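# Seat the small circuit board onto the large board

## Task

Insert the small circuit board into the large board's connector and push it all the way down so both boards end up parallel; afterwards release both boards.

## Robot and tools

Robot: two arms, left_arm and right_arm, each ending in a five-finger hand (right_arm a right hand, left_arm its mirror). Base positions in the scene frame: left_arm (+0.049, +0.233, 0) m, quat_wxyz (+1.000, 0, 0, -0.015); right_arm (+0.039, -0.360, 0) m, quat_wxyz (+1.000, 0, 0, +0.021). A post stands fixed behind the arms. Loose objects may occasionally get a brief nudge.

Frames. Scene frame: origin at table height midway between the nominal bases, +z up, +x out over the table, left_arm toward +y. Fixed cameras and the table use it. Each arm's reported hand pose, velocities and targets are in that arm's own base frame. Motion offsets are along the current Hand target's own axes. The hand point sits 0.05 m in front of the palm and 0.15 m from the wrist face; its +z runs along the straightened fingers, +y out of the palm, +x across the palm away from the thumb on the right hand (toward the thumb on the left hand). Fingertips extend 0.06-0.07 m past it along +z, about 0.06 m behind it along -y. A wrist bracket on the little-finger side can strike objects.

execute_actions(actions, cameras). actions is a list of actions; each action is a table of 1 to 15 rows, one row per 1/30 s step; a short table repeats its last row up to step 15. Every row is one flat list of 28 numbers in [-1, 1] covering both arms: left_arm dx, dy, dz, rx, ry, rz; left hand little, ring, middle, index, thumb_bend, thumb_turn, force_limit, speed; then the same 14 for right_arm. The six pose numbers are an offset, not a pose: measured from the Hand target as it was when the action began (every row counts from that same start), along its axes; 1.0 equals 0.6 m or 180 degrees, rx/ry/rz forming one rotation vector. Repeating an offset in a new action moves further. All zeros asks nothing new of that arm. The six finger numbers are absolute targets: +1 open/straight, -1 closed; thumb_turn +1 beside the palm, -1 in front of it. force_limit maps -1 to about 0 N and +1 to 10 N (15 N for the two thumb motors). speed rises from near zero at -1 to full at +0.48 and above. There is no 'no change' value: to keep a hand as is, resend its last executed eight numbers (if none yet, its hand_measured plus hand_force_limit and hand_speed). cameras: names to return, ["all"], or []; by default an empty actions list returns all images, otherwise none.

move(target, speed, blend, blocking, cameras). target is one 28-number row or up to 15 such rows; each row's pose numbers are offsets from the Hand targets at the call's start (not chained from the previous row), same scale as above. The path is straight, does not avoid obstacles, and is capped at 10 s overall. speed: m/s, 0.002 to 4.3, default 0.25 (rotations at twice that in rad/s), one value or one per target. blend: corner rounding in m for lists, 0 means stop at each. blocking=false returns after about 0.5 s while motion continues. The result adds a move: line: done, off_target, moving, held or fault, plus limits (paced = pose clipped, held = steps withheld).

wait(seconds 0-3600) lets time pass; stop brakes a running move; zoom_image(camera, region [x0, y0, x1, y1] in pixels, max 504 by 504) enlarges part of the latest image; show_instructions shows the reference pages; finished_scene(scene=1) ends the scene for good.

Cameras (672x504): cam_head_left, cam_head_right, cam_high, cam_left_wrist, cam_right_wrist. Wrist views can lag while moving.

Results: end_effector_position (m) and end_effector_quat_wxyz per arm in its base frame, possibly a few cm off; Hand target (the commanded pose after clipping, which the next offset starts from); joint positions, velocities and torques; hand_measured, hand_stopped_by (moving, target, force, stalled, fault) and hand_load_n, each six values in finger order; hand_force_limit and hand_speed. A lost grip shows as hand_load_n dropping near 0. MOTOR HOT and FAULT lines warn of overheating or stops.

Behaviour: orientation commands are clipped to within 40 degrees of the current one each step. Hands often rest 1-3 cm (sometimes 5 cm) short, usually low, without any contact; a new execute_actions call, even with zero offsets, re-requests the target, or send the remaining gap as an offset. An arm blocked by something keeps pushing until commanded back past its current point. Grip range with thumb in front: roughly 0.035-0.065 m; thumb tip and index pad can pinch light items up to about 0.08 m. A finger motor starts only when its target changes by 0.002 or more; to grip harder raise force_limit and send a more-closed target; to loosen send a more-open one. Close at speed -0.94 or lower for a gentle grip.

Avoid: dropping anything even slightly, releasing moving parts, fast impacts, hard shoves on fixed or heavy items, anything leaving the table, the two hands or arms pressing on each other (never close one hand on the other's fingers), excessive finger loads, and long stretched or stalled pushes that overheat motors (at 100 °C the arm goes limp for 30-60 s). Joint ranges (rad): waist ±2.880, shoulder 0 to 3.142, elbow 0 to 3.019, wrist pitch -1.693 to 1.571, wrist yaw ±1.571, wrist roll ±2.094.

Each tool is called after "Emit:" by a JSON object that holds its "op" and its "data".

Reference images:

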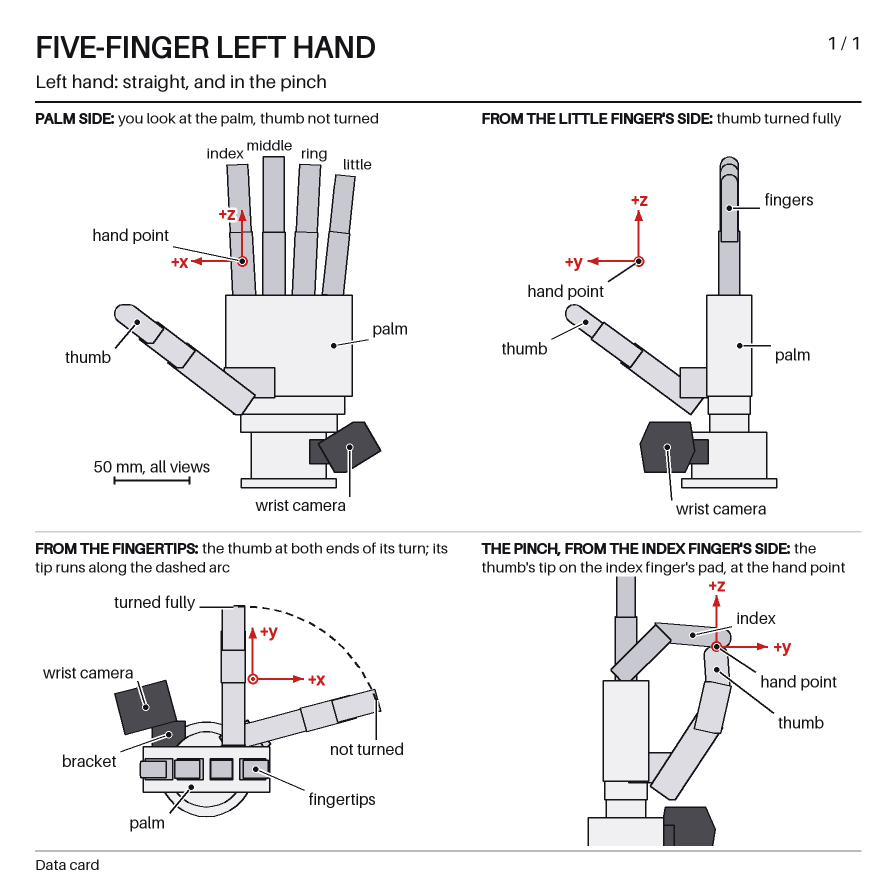

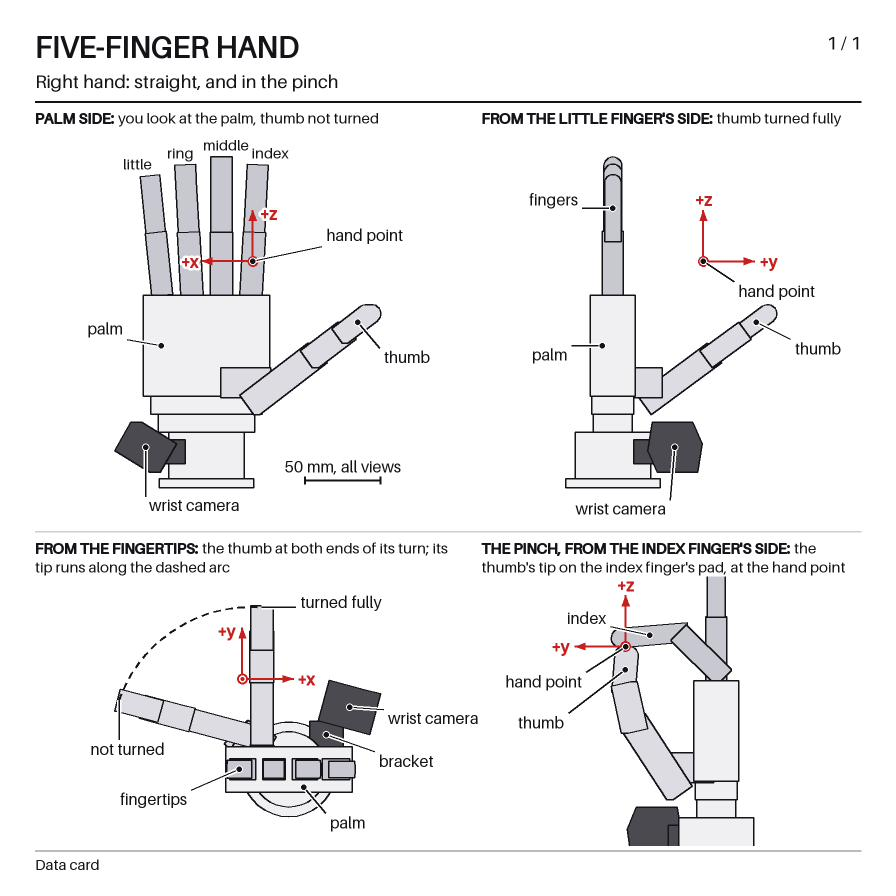

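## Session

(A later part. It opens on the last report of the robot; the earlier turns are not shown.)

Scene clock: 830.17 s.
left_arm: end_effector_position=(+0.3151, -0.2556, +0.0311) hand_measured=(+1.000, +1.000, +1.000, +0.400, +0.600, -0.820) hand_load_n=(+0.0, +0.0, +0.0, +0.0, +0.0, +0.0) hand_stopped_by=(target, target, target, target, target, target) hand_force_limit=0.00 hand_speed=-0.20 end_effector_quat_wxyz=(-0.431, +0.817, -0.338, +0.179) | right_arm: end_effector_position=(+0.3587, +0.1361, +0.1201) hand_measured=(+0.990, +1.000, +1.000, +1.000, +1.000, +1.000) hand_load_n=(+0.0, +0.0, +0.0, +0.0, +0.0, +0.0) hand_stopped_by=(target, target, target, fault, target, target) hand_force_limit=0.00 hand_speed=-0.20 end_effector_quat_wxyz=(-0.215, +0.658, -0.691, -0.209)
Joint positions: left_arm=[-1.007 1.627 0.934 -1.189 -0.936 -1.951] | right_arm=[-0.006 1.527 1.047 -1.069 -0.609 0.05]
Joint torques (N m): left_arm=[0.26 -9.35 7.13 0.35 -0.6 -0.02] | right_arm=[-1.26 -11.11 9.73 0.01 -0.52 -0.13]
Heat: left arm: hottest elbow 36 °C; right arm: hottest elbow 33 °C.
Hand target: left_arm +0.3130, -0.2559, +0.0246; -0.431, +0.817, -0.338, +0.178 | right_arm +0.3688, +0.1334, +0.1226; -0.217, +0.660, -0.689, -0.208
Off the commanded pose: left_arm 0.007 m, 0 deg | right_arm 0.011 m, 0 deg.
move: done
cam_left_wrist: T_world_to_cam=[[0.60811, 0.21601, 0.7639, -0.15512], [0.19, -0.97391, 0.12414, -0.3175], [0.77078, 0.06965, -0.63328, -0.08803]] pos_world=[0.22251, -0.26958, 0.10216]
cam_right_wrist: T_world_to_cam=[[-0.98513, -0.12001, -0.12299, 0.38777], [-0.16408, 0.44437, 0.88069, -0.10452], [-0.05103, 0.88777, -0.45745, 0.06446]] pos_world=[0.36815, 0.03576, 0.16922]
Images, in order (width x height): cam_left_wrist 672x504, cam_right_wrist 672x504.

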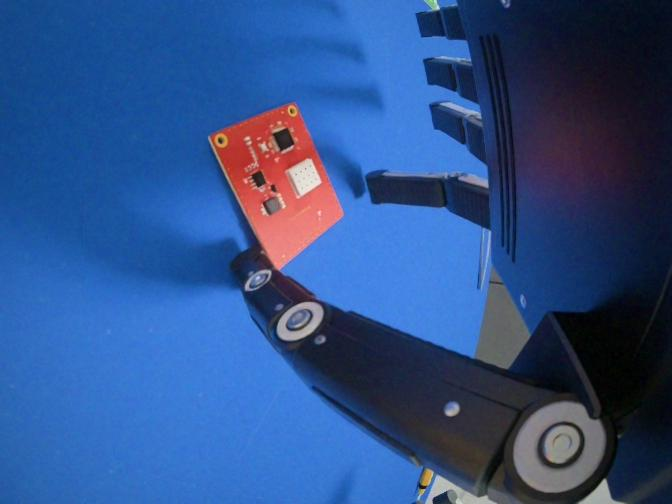

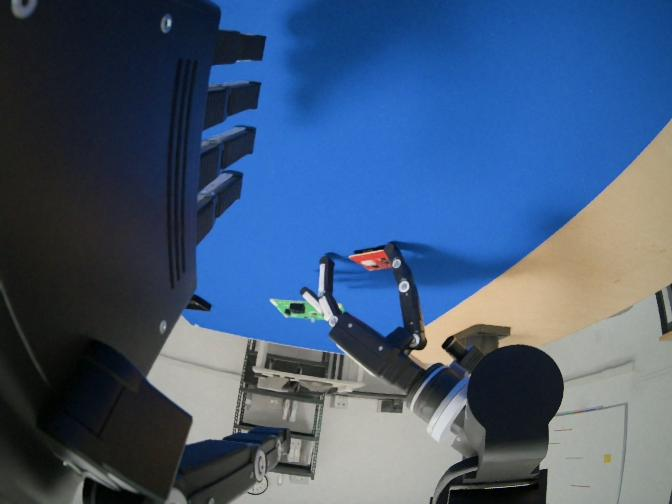

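Emit:
{"op": "move", "data": {"target": [[0,-0.011,-0.0075,0,0,0,1,1,1,0.4,0.6,-0.82,0,-0.2,0,0,0,0,0,0,0.99,1,1,1,1,1,0,-0.2],[-0.018,-0.0083,-0.0056,0,0,0,1,1,1,0.4,0.6,-0.82,0,-0.2,0,0,0,0,0,0,0.99,1,1,1,1,1,0,-0.2]], "cameras": ["cam_right_wrist","cam_left_wrist"], "speed": 0.04}}

Emit:
{"op": "zoom_image", "data": {"camera": "cam_left_wrist", "region": [180, 110, 430, 350]}}

Emit:
{"op": "zoom_image", "data": {"camera": "cam_right_wrist", "region": [310, 220, 430, 300]}}

Scene clock: 839.73 s.
left_arm: end_effector_position=(+0.3107, -0.2515, +0.0298) hand_measured=(+1.000, +1.000, +1.000, +0.400, +0.600, -0.820) hand_load_n=(+0.0, +0.0, +0.0, +0.0, +0.0, -0.5) hand_stopped_by=(target, target, target, target, target, target) hand_force_limit=0.00 hand_speed=-0.20 end_effector_quat_wxyz=(-0.432, +0.817, -0.339, +0.178) | right_arm: end_effector_position=(+0.3587, +0.1361, +0.1201) hand_measured=(+0.990, +1.000, +1.000, +1.000, +1.000, +1.000) hand_load_n=(+0.0, +0.0, +0.0, +0.0, +0.0, +0.0) hand_stopped_by=(target, target, target, fault, target, target) hand_force_limit=0.00 hand_speed=-0.20 end_effector_quat_wxyz=(-0.215, +0.658, -0.691, -0.209)
Joint positions: left_arm=[-1.011 1.619 0.919 -1.189 -0.935 -1.957] | right_arm=[-0.006 1.527 1.047 -1.069 -0.609 0.05]
Joint torques (N m): left_arm=[-0.62 -12.98 6.08 -0.16 -0.52 -0.06] | right_arm=[-1.08 -11.46 9.74 0.08 -0.51 -0.15]
Heat: left arm: hottest elbow 36 °C; right arm: hottest elbow 33 °C.
Hand target: left_arm +0.3053, -0.2484, +0.0306; -0.431, +0.817, -0.339, +0.178 | right_arm +0.3688, +0.1334, +0.1226; -0.217, +0.660, -0.689, -0.208
Off the commanded pose: left_arm 0.006 m, 0 deg | right_arm 0.011 m, 0 deg.
move: done
cam_left_wrist: T_world_to_cam=[[0.60907, 0.21428, 0.76362, -0.15299], [0.18992, -0.9742, 0.1219, -0.31256], [0.77005, 0.07078, -0.63405, -0.08527]] pos_world=[0.21821, -0.26568, 0.10087]
cam_right_wrist: T_world_to_cam=[[-0.98513, -0.12001, -0.12299, 0.38777], [-0.16408, 0.44437, 0.88069, -0.10452], [-0.05103, 0.88777, -0.45745, 0.06446]] pos_world=[0.36815, 0.03576, 0.16922]
Images, in order (width x height): cam_left_wrist 672x504, cam_right_wrist 672x504.

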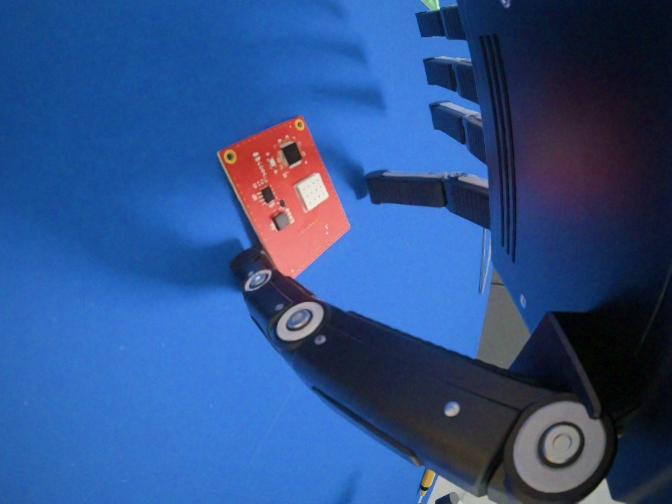

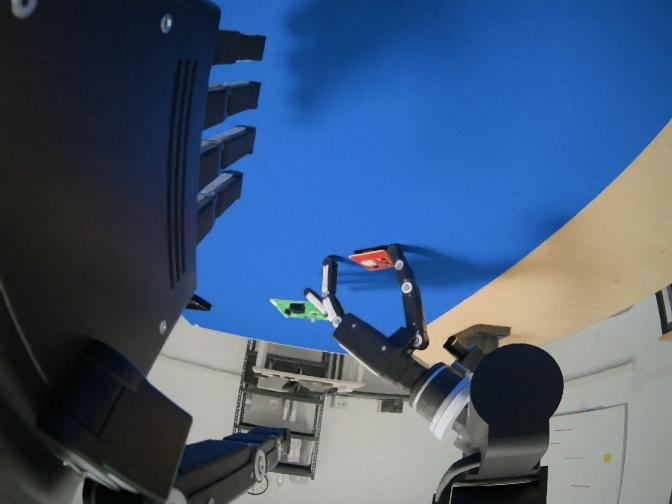

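Scaled by 2.016 from the camera's image (finer frame: 960x720).

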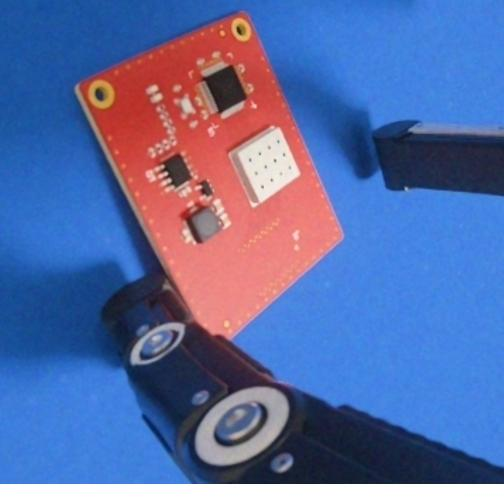

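Scaled by 4.200 from the camera's image (finer frame: 960x720).

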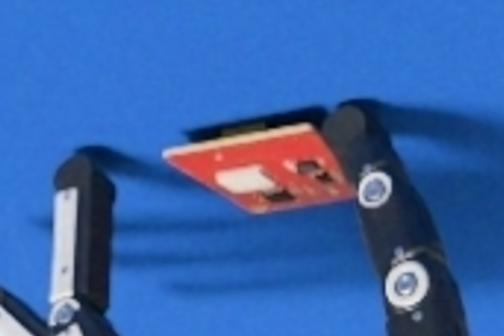

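Emit:
{"op": "move", "data": {"target": [[0,0,0,0,0,0,1,1,1,-0.2,0.6,-0.82,-0.5,-0.9,0,0,0,0,0,0,0.99,1,1,1,1,1,0,-0.2]], "cameras": ["cam_right_wrist","cam_left_wrist"], "speed": 0.04}}

Emit:
{"op": "zoom_image", "data": {"camera": "cam_left_wrist", "region": [180, 110, 430, 350]}}

Emit:
{"op": "zoom_image", "data": {"camera": "cam_right_wrist", "region": [310, 220, 430, 300]}}

Scene clock: 850.30 s.
left_arm: end_effector_position=(+0.3108, -0.2516, +0.0298) hand_measured=(+1.000, +1.000, +1.000, +0.038, +0.600, -0.820) hand_load_n=(+0.0, +0.0, +0.0, +2.5, +2.5, +0.0) hand_stopped_by=(target, target, target, force, target, target) hand_force_limit=-0.50 hand_speed=-0.90 end_effector_quat_wxyz=(-0.432, +0.817, -0.338, +0.178) | right_arm: end_effector_position=(+0.3587, +0.1361, +0.1201) hand_measured=(+0.990, +1.000, +1.000, +1.000, +1.000, +1.000) hand_load_n=(+0.0, +0.0, +0.0, +0.0, +0.0, +0.0) hand_stopped_by=(target, target, target, fault, target, target) hand_force_limit=0.00 hand_speed=-0.20 end_effector_quat_wxyz=(-0.215, +0.658, -0.691, -0.209)
Joint positions: left_arm=[-1.011 1.619 0.919 -1.189 -0.935 -1.958] | right_arm=[-0.006 1.527 1.047 -1.069 -0.609 0.05]
Joint torques (N m): left_arm=[-0.67 -12.28 6.37 0.03 -0.53 -0.11] | right_arm=[-1.03 -11.69 9.77 0.08 -0.52 -0.14]
Heat: left arm: hottest elbow 35 °C; right arm: hottest elbow 33 °C.
Hand target: left_arm +0.3053, -0.2484, +0.0306; -0.432, +0.817, -0.338, +0.178 | right_arm +0.3688, +0.1334, +0.1226; -0.217, +0.660, -0.689, -0.208
Off the commanded pose: left_arm 0.006 m, 0 deg | right_arm 0.011 m, 0 deg.
move: done
cam_left_wrist: T_world_to_cam=[[0.60839, 0.21517, 0.76391, -0.15262], [0.19046, -0.974, 0.12267, -0.3128], [0.77045, 0.07086, -0.63355, -0.08538]] pos_world=[0.21821, -0.26578, 0.10086]
cam_right_wrist: T_world_to_cam=[[-0.98513, -0.12001, -0.12299, 0.38777], [-0.16408, 0.44437, 0.88069, -0.10452], [-0.05103, 0.88777, -0.45745, 0.06446]] pos_world=[0.36815, 0.03576, 0.16922]
Images, in order (width x height): cam_left_wrist 672x504, cam_right_wrist 672x504.

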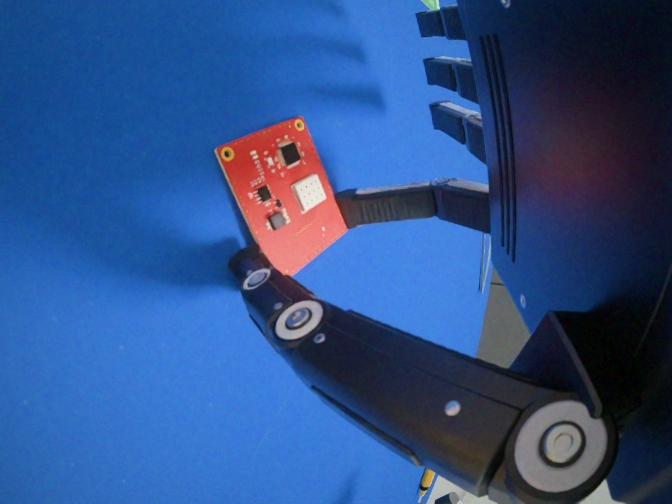

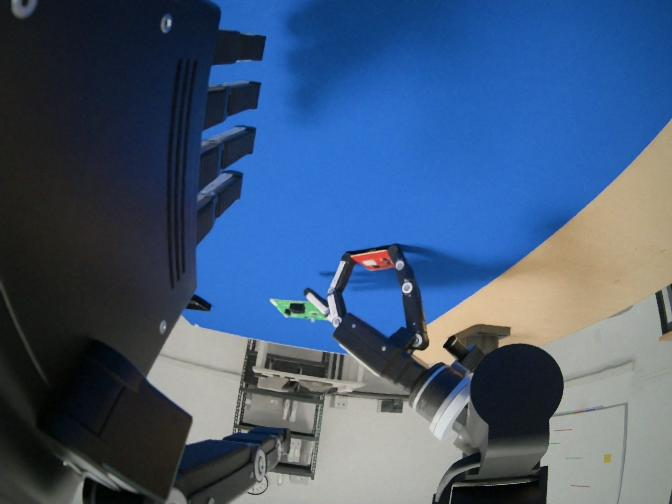

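Scaled by 2.016 from the camera's image (finer frame: 960x720).

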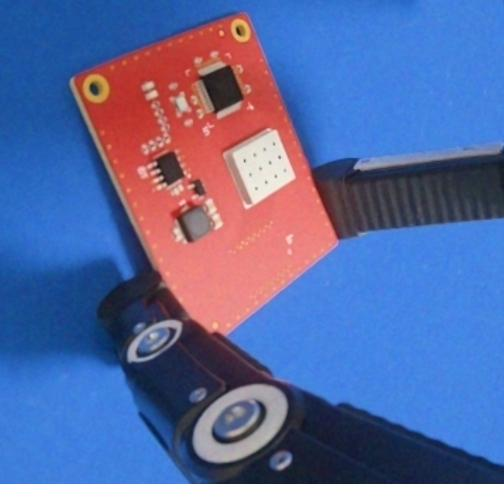

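Scaled by 4.200 from the camera's image (finer frame: 960x720).

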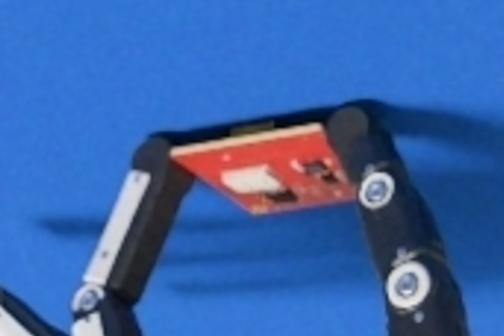

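Emit:
{"op": "move", "data": {"target": [[0,0,0,0,0,0,1,1,1,-0.21,0.6,-0.82,-0.2,-0.9,0,0,0,0,0,0,0.99,1,1,1,1,1,0,-0.2],[0,-0.04,-0.028,0,0,0,1,1,1,-0.21,0.6,-0.82,-0.2,-0.9,0,0,0,0,0,0,0.99,1,1,1,1,1,0,-0.2]], "cameras": ["cam_right_wrist","cam_left_wrist"], "speed": 0.04}}

Emit:
{"op": "zoom_image", "data": {"camera": "cam_left_wrist", "region": [180, 110, 430, 350]}}

Emit:
{"op": "zoom_image", "data": {"camera": "cam_right_wrist", "region": [310, 220, 430, 300]}}

Scene clock: 859.10 s.
left_arm: end_effector_position=(+0.3034, -0.2404, +0.0507) hand_measured=(+1.000, +1.000, +1.000, +0.032, +0.602, -0.820) hand_load_n=(+0.0, +0.0, +0.0, +4.0, +4.0, +0.0) hand_stopped_by=(target, target, target, force, target, target) hand_force_limit=-0.20 hand_speed=-0.90 end_effector_quat_wxyz=(-0.438, +0.813, -0.343, +0.169) | right_arm: end_effector_position=(+0.3587, +0.1361, +0.1201) hand_measured=(+0.990, +1.000, +1.000, +1.000, +1.000, +1.000) hand_load_n=(+0.0, +0.0, +0.0, +0.0, +0.0, +0.0) hand_stopped_by=(target, target, target, fault, target, target) hand_force_limit=0.00 hand_speed=-0.20 end_effector_quat_wxyz=(-0.215, +0.658, -0.691, -0.209)
Joint positions: left_arm=[-1.012 1.565 0.919 -1.269 -0.935 -1.959] | right_arm=[-0.006 1.527 1.047 -1.069 -0.609 0.05]
Joint torques (N m): left_arm=[0.15 -11.63 9.54 -0.35 -0.53 -0.05] | right_arm=[-0.91 -11.4 9.72 0.13 -0.5 -0.16]
Heat: left arm: hottest elbow 35 °C; right arm: hottest elbow 33 °C.
Hand target: left_arm +0.3052, -0.2486, +0.0599; -0.431, +0.817, -0.338, +0.178 | right_arm +0.3688, +0.1334, +0.1226; -0.217, +0.660, -0.689, -0.208
Off the commanded pose: left_arm 0.012 m, 1 deg | right_arm 0.011 m, 0 deg.
move: off_target (left_arm)
cam_left_wrist: T_world_to_cam=[[0.61898, 0.19852, 0.75991, -0.17345], [0.19179, -0.97644, 0.09887, -0.30271], [0.76163, 0.08454, -0.64247, -0.06079]] pos_world=[0.21172, -0.256, 0.12268]
cam_right_wrist: T_world_to_cam=[[-0.98513, -0.12001, -0.12299, 0.38777], [-0.16408, 0.44437, 0.88069, -0.10452], [-0.05103, 0.88777, -0.45745, 0.06446]] pos_world=[0.36815, 0.03576, 0.16922]
Images, in order (width x height): cam_left_wrist 672x504, cam_right_wrist 672x504.

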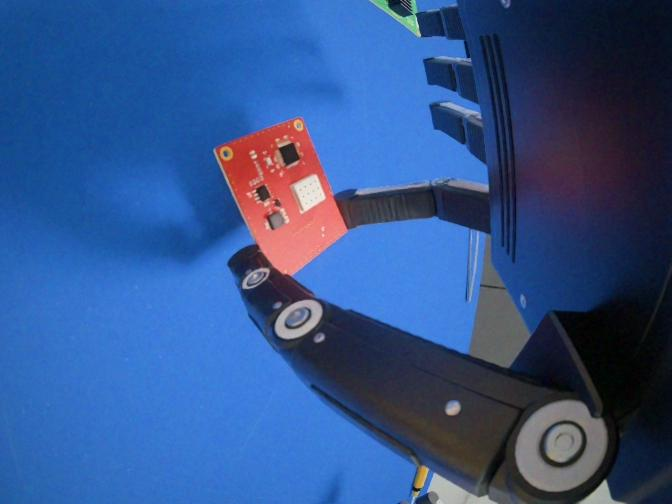

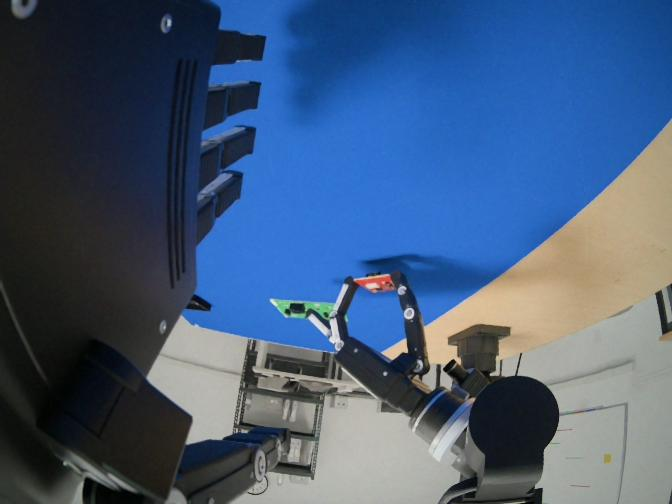

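Scaled by 2.016 from the camera's image (finer frame: 960x720).

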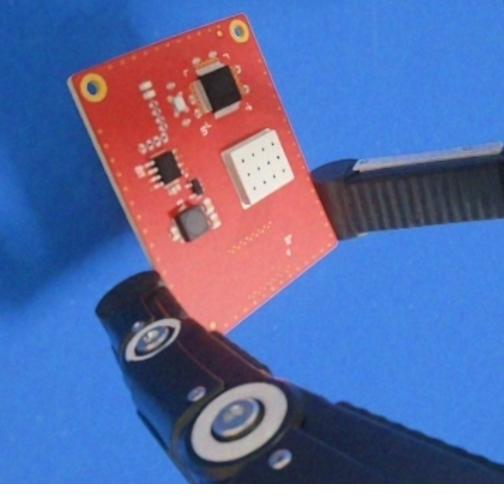

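Scaled by 4.200 from the camera's image (finer frame: 960x720).

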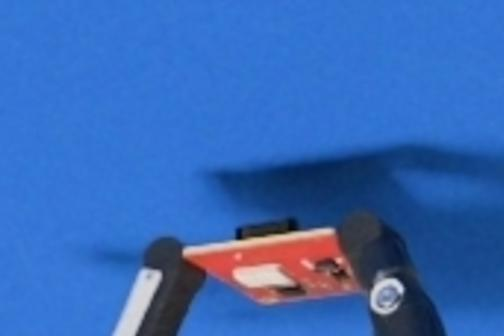

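Emit:
{"op": "move", "data": {"target": [[0,-0.0758,-0.0518,0,0,0,1,1,1,-0.21,0.6,-0.82,-0.2,-0.9,0,0,0,0,0,0,0.99,1,1,1,1,1,0,-0.2],[-0.2578,-0.2397,0.188,0,0.5323,0.3635,1,1,1,-0.21,0.6,-0.82,-0.2,-0.9,0,0,0,0,0,0,0.99,1,1,1,1,1,0,-0.2]], "cameras": ["cam_right_wrist","cam_left_wrist","cam_head_right"], "speed": [0.1,0.2], "blend": [0.02,0]}}

Emit:
{"op": "zoom_image", "data": {"camera": "cam_left_wrist", "region": [130, 60, 430, 350]}}

Emit:
{"op": "zoom_image", "data": {"camera": "cam_right_wrist", "region": [230, 240, 430, 400]}}

Scene clock: 882.33 s.
left_arm: end_effector_position=(+0.3009, -0.0244, +0.1038) hand_measured=(+1.000, +1.000, +1.000, +0.032, +0.602, -0.820) hand_load_n=(+0.0, -0.5, +0.0, +4.0, +4.5, +0.0) hand_stopped_by=(target, target, target, force, target, target) hand_force_limit=-0.20 hand_speed=-0.90 end_effector_quat_wxyz=(+0.062, -0.154, +0.871, -0.462) | right_arm: end_effector_position=(+0.3587, +0.1361, +0.1201) hand_measured=(+0.990, +1.000, +1.000, +1.000, +1.000, +1.000) hand_load_n=(+0.0, +0.0, +0.0, +0.0, +0.0, +0.0) hand_stopped_by=(target, target, target, fault, target, target) hand_force_limit=0.00 hand_speed=-0.20 end_effector_quat_wxyz=(-0.215, +0.658, -0.691, -0.209)
Joint positions: left_arm=[0.349 1.28 0.799 -1.148 0.968 1.6] | right_arm=[-0.006 1.527 1.047 -1.069 -0.609 0.05]
Joint torques (N m): left_arm=[1.44 -5.95 13.86 0.06 0.73 0.13] | right_arm=[-1.2 -11.4 9.73 0.09 -0.51 -0.15]
Heat: left arm: hottest elbow 36 °C; right arm: hottest elbow 33 °C.
Hand target: left_arm +0.3189, -0.0160, +0.1151; +0.077, -0.146, +0.872, -0.460 | right_arm +0.3688, +0.1334, +0.1226; -0.217, +0.660, -0.689, -0.208
Off the commanded pose: left_arm 0.023 m, 2 deg | right_arm 0.011 m, 0 deg.
move: off_target (left_arm)
cam_left_wrist: T_world_to_cam=[[-0.04701, -0.63471, 0.77132, -0.07629], [-0.95412, 0.25712, 0.15343, 0.27254], [-0.29571, -0.72872, -0.61768, 0.25257]] pos_world=[0.33113, 0.06555, 0.17303]
cam_right_wrist: T_world_to_cam=[[-0.98513, -0.12001, -0.12299, 0.38777], [-0.16408, 0.44437, 0.88069, -0.10452], [-0.05103, 0.88777, -0.45745, 0.06446]] pos_world=[0.36815, 0.03576, 0.16922]
Images, in order (width x height): cam_head_right 672x504, cam_left_wrist 672x504, cam_right_wrist 672x504.

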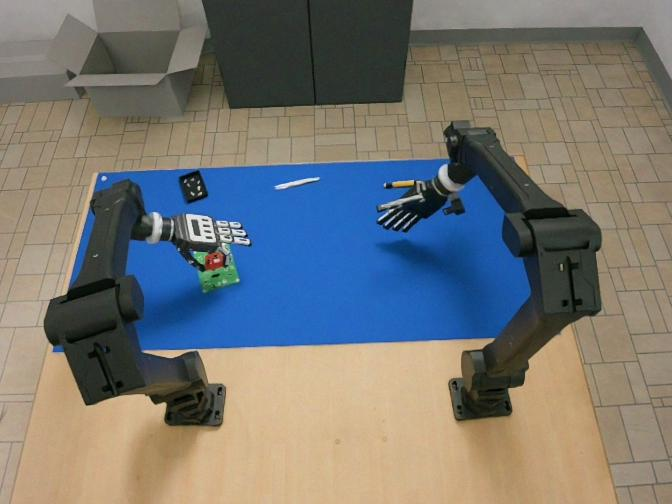

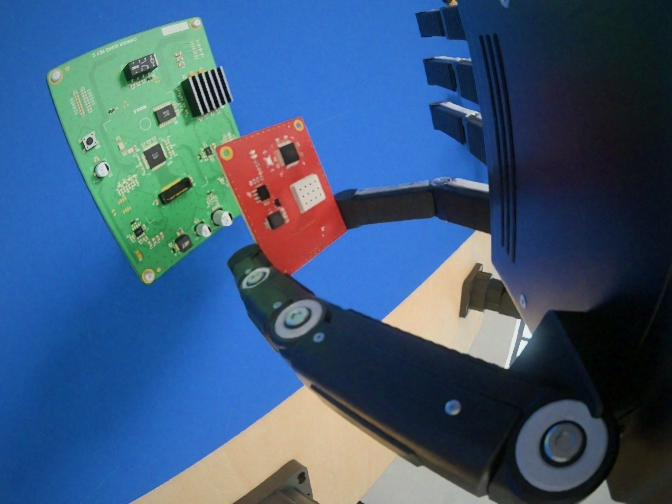

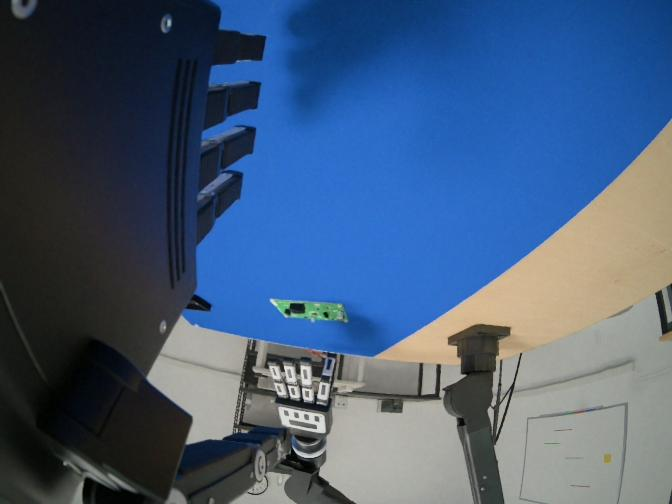

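Scaled by 1.680 from the camera's image (finer frame: 960x720).

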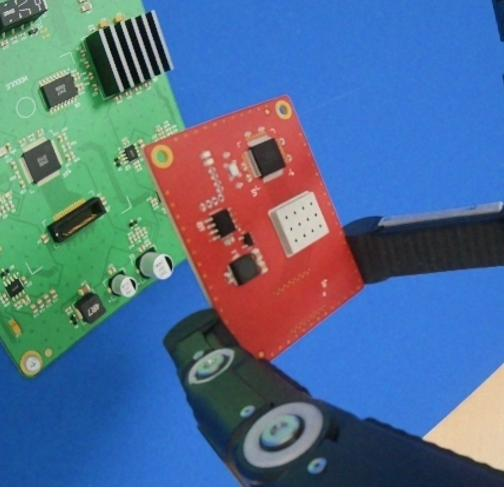

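Scaled by 2.520 from the camera's image (finer frame: 960x720).

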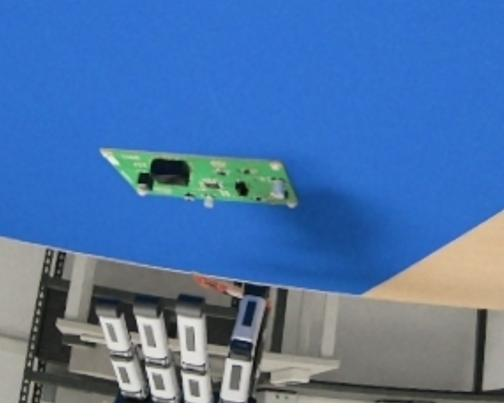

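Emit:
{"op": "move", "data": {"target": [[-0.0448,0.0557,0.0045,0,-0.0188,0.0275,1,1,1,-0.21,0.6,-0.82,-0.2,-0.9,0,0,0,0,0,0,0.99,1,1,1,1,1,0,-0.2]], "cameras": ["cam_right_wrist","cam_left_wrist"], "speed": 0.08}}

Emit:
{"op": "zoom_image", "data": {"camera": "cam_left_wrist", "region": [130, 60, 430, 350]}}

Emit:
{"op": "zoom_image", "data": {"camera": "cam_right_wrist", "region": [230, 260, 400, 380]}}

Scene clock: 932.20 s.
left_arm: end_effector_position=(+0.3245, +0.0008, +0.0824) hand_measured=(+1.000, +1.000, +1.000, +0.032, +0.602, -0.820) hand_load_n=(-0.5, +0.0, +0.0, +4.0, +4.0, +0.0) hand_stopped_by=(target, target, target, force, target, target) hand_force_limit=-0.20 hand_speed=-0.90 end_effector_quat_wxyz=(+0.108, -0.130, +0.875, -0.455) | right_arm: end_effector_position=(+0.3587, +0.1361, +0.1201) hand_measured=(+0.990, +1.000, +1.000, +1.000, +1.000, +1.000) hand_load_n=(+0.0, +0.0, +0.0, +0.0, -0.5, +0.0) hand_stopped_by=(target, target, target, fault, target, target) hand_force_limit=0.00 hand_speed=-0.20 end_effector_quat_wxyz=(-0.215, +0.658, -0.691, -0.209)
Joint positions: left_arm=[0.398 1.342 0.799 -1.054 0.972 1.688] | right_arm=[-0.006 1.527 1.047 -1.069 -0.609 0.05]
Joint torques (N m): left_arm=[0.5 -5.66 11.51 0.85 0.74 0.11] | right_arm=[-0.97 -11.28 9.69 0.09 -0.53 -0.17]
Heat: left arm: hottest elbow 38 °C; right arm: hottest elbow 33 °C.
Hand target: left_arm +0.3388, +0.0085, +0.0860; +0.122, -0.122, +0.875, -0.452 | right_arm +0.3688, +0.1334, +0.1226; -0.217, +0.660, -0.689, -0.208
Off the commanded pose: left_arm 0.017 m, 2 deg | right_arm 0.011 m, 0 deg.
move: off_target (left_arm)
cam_left_wrist: T_world_to_cam=[[-0.12198, -0.65907, 0.74213, -0.01595], [-0.96507, 0.25344, 0.06645, 0.30259], [-0.23188, -0.7081, -0.66695, 0.24815]] pos_world=[0.34761, 0.08852, 0.15723]
cam_right_wrist: T_world_to_cam=[[-0.98513, -0.12001, -0.12299, 0.38777], [-0.16408, 0.44437, 0.88069, -0.10452], [-0.05103, 0.88777, -0.45745, 0.06446]] pos_world=[0.36815, 0.03576, 0.16922]
Images, in order (width x height): cam_left_wrist 672x504, cam_right_wrist 672x504.

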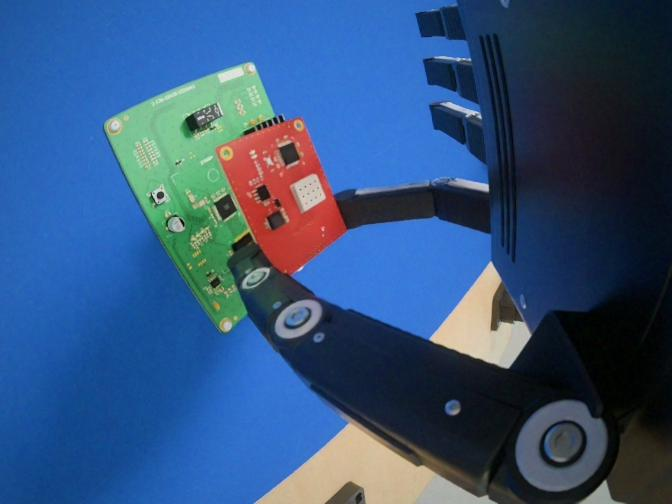

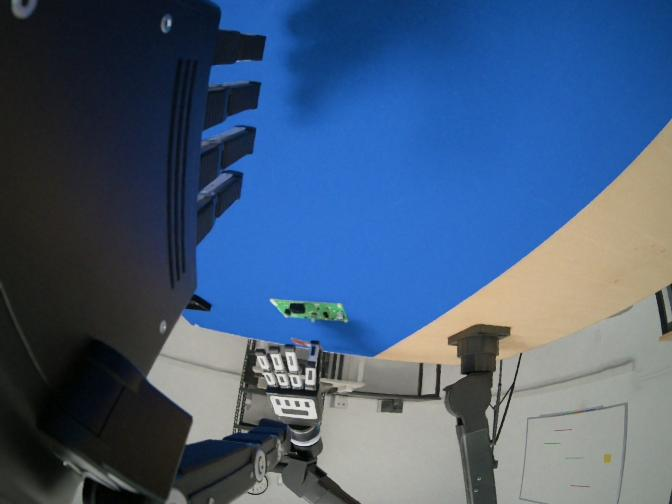

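Scaled by 1.680 from the camera's image (finer frame: 960x720).

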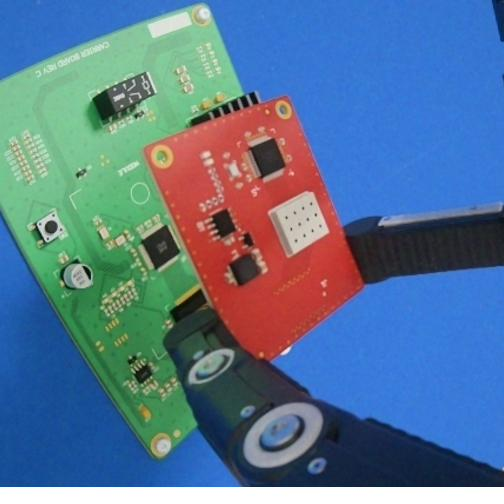

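Scaled by 2.965 from the camera's image (finer frame: 960x720).

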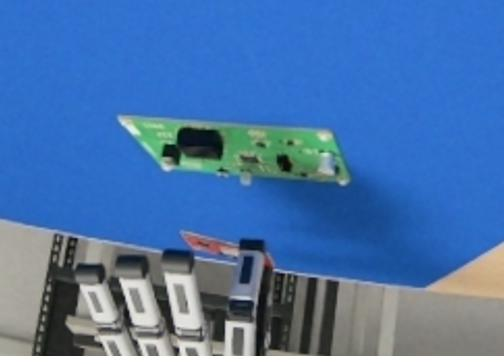

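Emit:
{"op": "zoom_image", "data": {"camera": "cam_left_wrist", "region": [210, 105, 360, 205]}}

Emit:
{"op": "zoom_image", "data": {"camera": "cam_left_wrist", "region": [210, 195, 360, 295]}}

Scaled by 3.360 from the camera's image (finer frame: 960x720).

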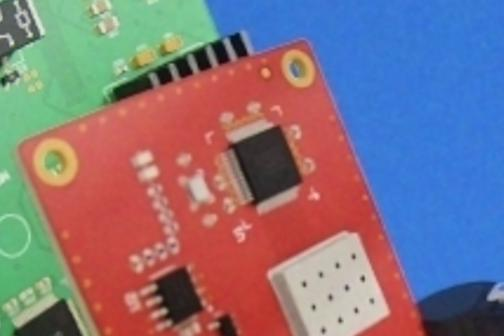

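Scaled by 3.360 from the camera's image (finer frame: 960x720).

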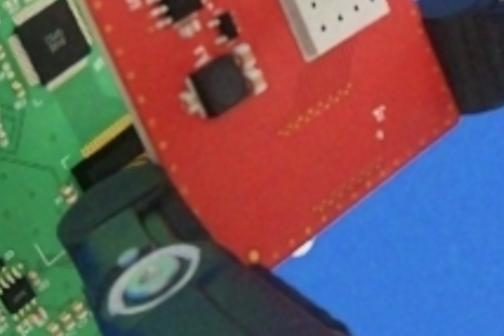

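Emit:
{"op": "zoom_image", "data": {"camera": "cam_left_wrist", "region": [210, 140, 270, 200]}}

Emit:
{"op": "zoom_image", "data": {"camera": "cam_left_wrist", "region": [225, 195, 285, 255]}}

Emit:
{"op": "zoom_image", "data": {"camera": "cam_left_wrist", "region": [275, 225, 355, 285]}}

Scaled by 8.400 from the camera's image (finer frame: 960x720).

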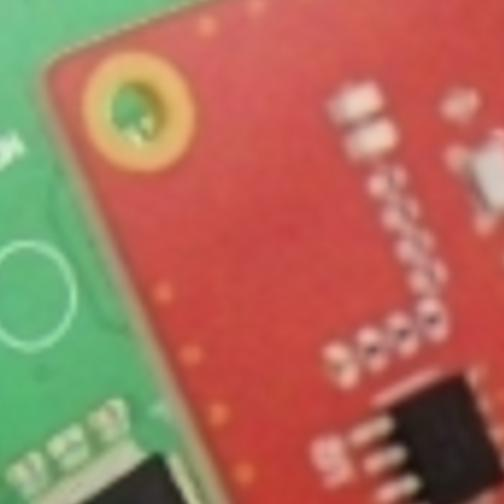

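Scaled by 8.400 from the camera's image (finer frame: 960x720).

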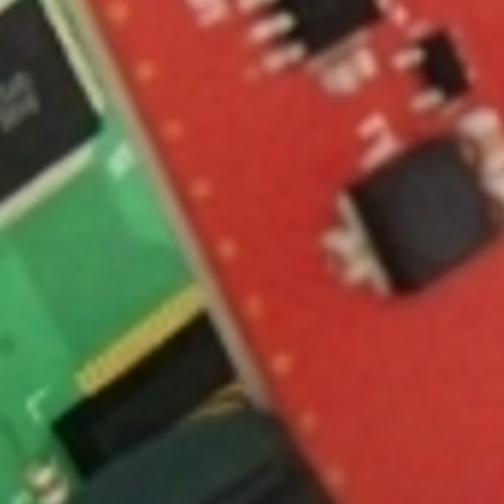

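Scaled by 6.300 from the camera's image (finer frame: 960x720).

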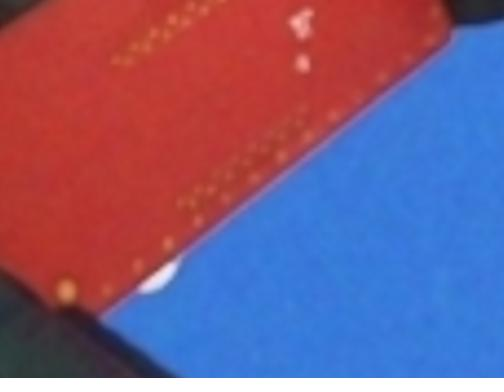

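Emit:
{"op": "move", "data": {"target": [[0.0115,0.0328,0.0328,-0.0028,-0.0364,0.0055,1,1,1,-0.21,0.6,-0.82,-0.2,-0.9,0,0,0,0,0,0,0.99,1,1,1,1,1,0,-0.2]], "cameras": ["cam_right_wrist","cam_left_wrist"], "speed": 0.06}}

Emit:
{"op": "zoom_image", "data": {"camera": "cam_left_wrist", "region": [130, 60, 430, 350]}}

Emit:
{"op": "zoom_image", "data": {"camera": "cam_right_wrist", "region": [230, 260, 400, 380]}}

Scene clock: 1022.43 s.
left_arm: end_effector_position=(+0.3403, +0.0048, +0.0597) hand_measured=(+1.000, +1.000, +1.000, +0.032, +0.602, -0.820) hand_load_n=(+0.0, +0.0, -0.5, +4.0, +4.0, +0.0) hand_stopped_by=(target, target, target, force, target, target) hand_force_limit=-0.20 hand_speed=-0.90 end_effector_quat_wxyz=(+0.175, -0.139, +0.870, -0.440) | right_arm: end_effector_position=(+0.3587, +0.1361, +0.1201) hand_measured=(+0.990, +1.000, +1.000, +1.000, +1.000, +1.000) hand_load_n=(+0.0, +0.0, +0.0, +0.0, +0.0, +0.0) hand_stopped_by=(target, target, target, fault, target, target) hand_force_limit=0.00 hand_speed=-0.20 end_effector_quat_wxyz=(-0.215, +0.658, -0.691, -0.209)
Joint positions: left_arm=[0.398 1.304 0.691 -0.752 0.973 1.543] | right_arm=[-0.006 1.527 1.047 -1.069 -0.609 0.05]
Joint torques (N m): left_arm=[0.44 -7.71 7.68 1.35 0.54 -0.04] | right_arm=[-1.03 -10.99 9.69 0.06 -0.5 -0.14]
Heat: left arm: hottest elbow 38 °C; right arm: hottest elbow 33 °C.
Hand target: left_arm +0.3367, +0.0023, +0.0581; +0.175, -0.141, +0.870, -0.439 | right_arm +0.3688, +0.1334, +0.1226; -0.217, +0.660, -0.689, -0.208
Off the commanded pose: left_arm 0.005 m, 0 deg | right_arm 0.011 m, 0 deg.
move: done
cam_left_wrist: T_world_to_cam=[[-0.14406, -0.69597, 0.70347, 0.01554], [-0.98433, 0.17381, -0.02961, 0.331], [-0.10167, -0.69672, -0.7101, 0.19765]] pos_world=[0.34815, 0.09099, 0.13922]
cam_right_wrist: T_world_to_cam=[[-0.98513, -0.12001, -0.12299, 0.38777], [-0.16408, 0.44437, 0.88069, -0.10452], [-0.05103, 0.88777, -0.45745, 0.06446]] pos_world=[0.36815, 0.03576, 0.16922]
Images, in order (width x height): cam_left_wrist 672x504, cam_right_wrist 672x504.

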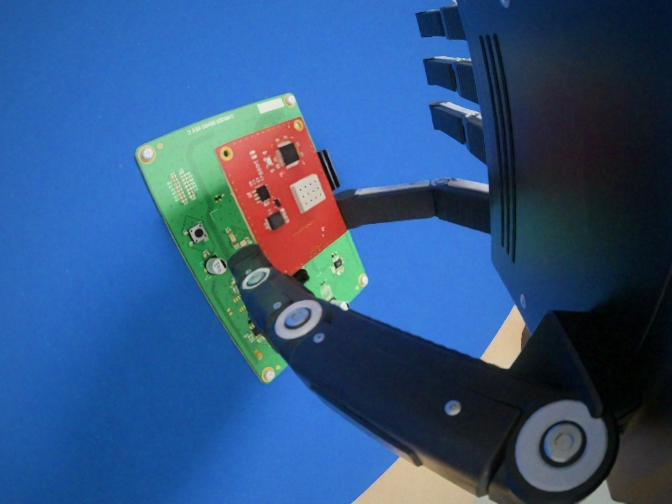

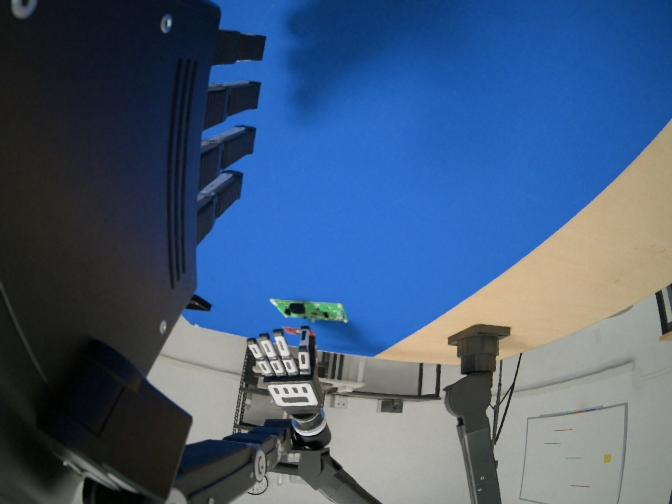

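Scaled by 1.680 from the camera's image (finer frame: 960x720).

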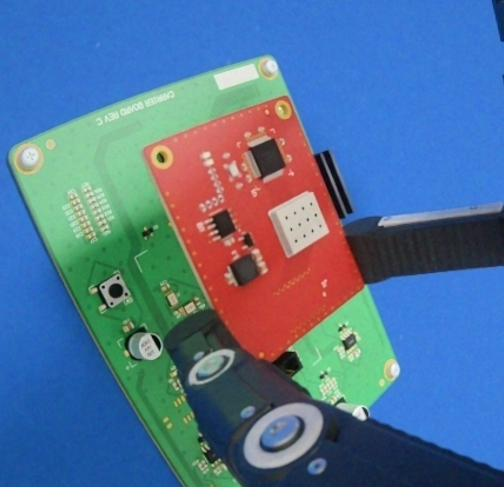

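Scaled by 2.965 from the camera's image (finer frame: 960x720).

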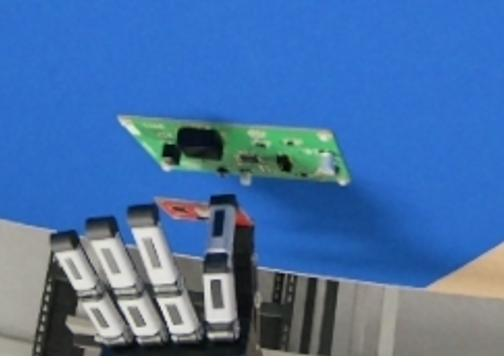

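Emit:
{"op": "zoom_image", "data": {"camera": "cam_left_wrist", "region": [180, 180, 260, 240]}}

Emit:
{"op": "zoom_image", "data": {"camera": "cam_left_wrist", "region": [280, 230, 370, 300]}}

Scaled by 6.300 from the camera's image (finer frame: 960x720).

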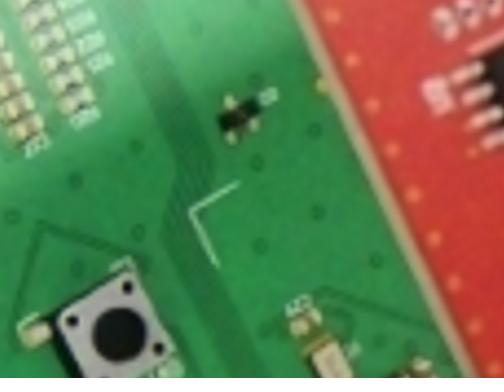

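Scaled by 5.600 from the camera's image (finer frame: 960x720).

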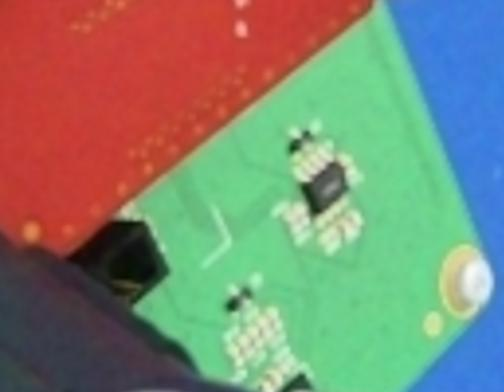

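Emit:
{"op": "move", "data": {"target": [[0.0375,0.0128,0.008,0,0.006,-0.0087,1,1,1,-0.21,0.6,-0.82,-0.2,-0.9,0,0,0,0,0,0,0.99,1,1,1,1,1,0,-0.2]], "cameras": ["cam_right_wrist","cam_left_wrist"], "speed": 0.05}}

Emit:
{"op": "zoom_image", "data": {"camera": "cam_left_wrist", "region": [130, 60, 430, 350]}}

Emit:
{"op": "zoom_image", "data": {"camera": "cam_right_wrist", "region": [230, 260, 400, 380]}}

Scene clock: 1061.30 s.
left_arm: end_effector_position=(+0.3212, -0.0032, +0.0464) hand_measured=(+1.000, +1.000, +1.000, +0.032, +0.602, -0.820) hand_load_n=(+0.0, +0.0, +0.0, +3.5, +4.0, +0.0) hand_stopped_by=(target, target, target, force, target, target) hand_force_limit=-0.20 hand_speed=-0.90 end_effector_quat_wxyz=(+0.160, -0.147, +0.869, -0.444) | right_arm: end_effector_position=(+0.3587, +0.1361, +0.1201) hand_measured=(+0.990, +1.000, +1.000, +1.000, +1.000, +1.000) hand_load_n=(+0.0, +0.0, +0.0, +0.0, +0.0, -0.5) hand_stopped_by=(target, target, target, fault, target, target) hand_force_limit=0.00 hand_speed=-0.20 end_effector_quat_wxyz=(-0.215, +0.658, -0.691, -0.209)
Joint positions: left_arm=[0.398 1.295 0.641 -0.745 0.973 1.543] | right_arm=[-0.006 1.527 1.047 -1.069 -0.609 0.05]
Joint torques (N m): left_arm=[-0.09 -7.77 7.6 1.11 0.58 -0.1] | right_arm=[-1.08 -11.58 9.66 0.06 -0.52 -0.17]
Heat: left arm: hottest elbow 38 °C; right arm: hottest elbow 34 °C.
Hand target: left_arm +0.3179, -0.0056, +0.0451; +0.161, -0.148, +0.869, -0.443 | right_arm +0.3688, +0.1334, +0.1226; -0.217, +0.660, -0.689, -0.208
Off the commanded pose: left_arm 0.004 m, 0 deg | right_arm 0.011 m, 0 deg.
move: done
cam_left_wrist: T_world_to_cam=[[-0.12151, -0.68651, 0.7169, 0.0087], [-0.98485, 0.1734, -0.00087, 0.31201], [-0.12372, -0.70615, -0.69717, 0.18713]] pos_world=[0.33149, 0.08401, 0.12449]
cam_right_wrist: T_world_to_cam=[[-0.98513, -0.12001, -0.12299, 0.38777], [-0.16408, 0.44437, 0.88069, -0.10452], [-0.05103, 0.88777, -0.45745, 0.06446]] pos_world=[0.36815, 0.03576, 0.16922]
Images, in order (width x height): cam_left_wrist 672x504, cam_right_wrist 672x504.

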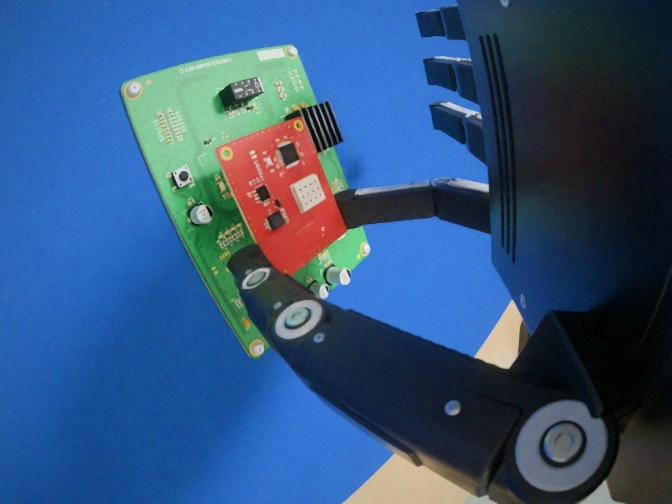

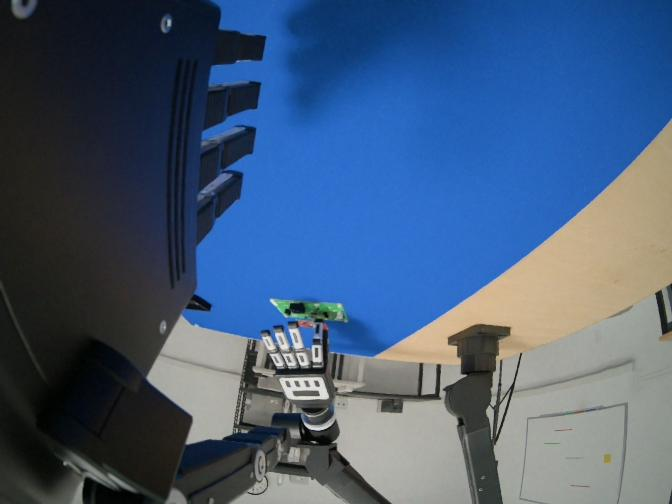

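Scaled by 1.680 from the camera's image (finer frame: 960x720).

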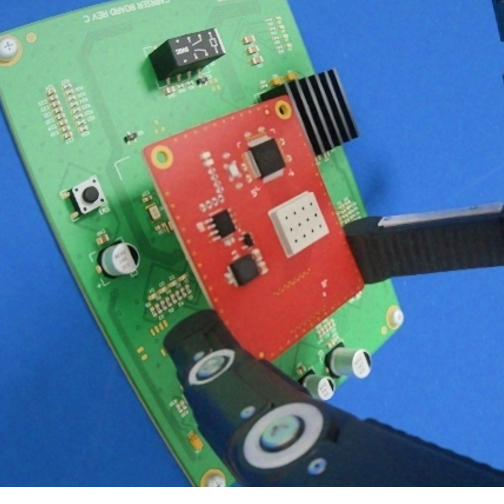

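Scaled by 2.965 from the camera's image (finer frame: 960x720).

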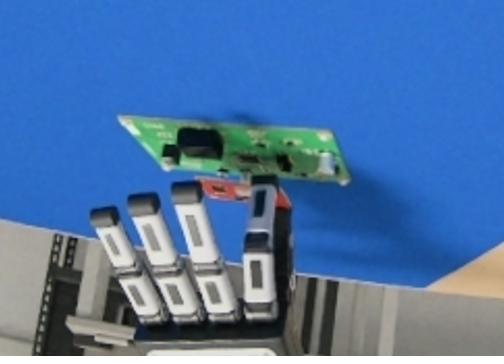

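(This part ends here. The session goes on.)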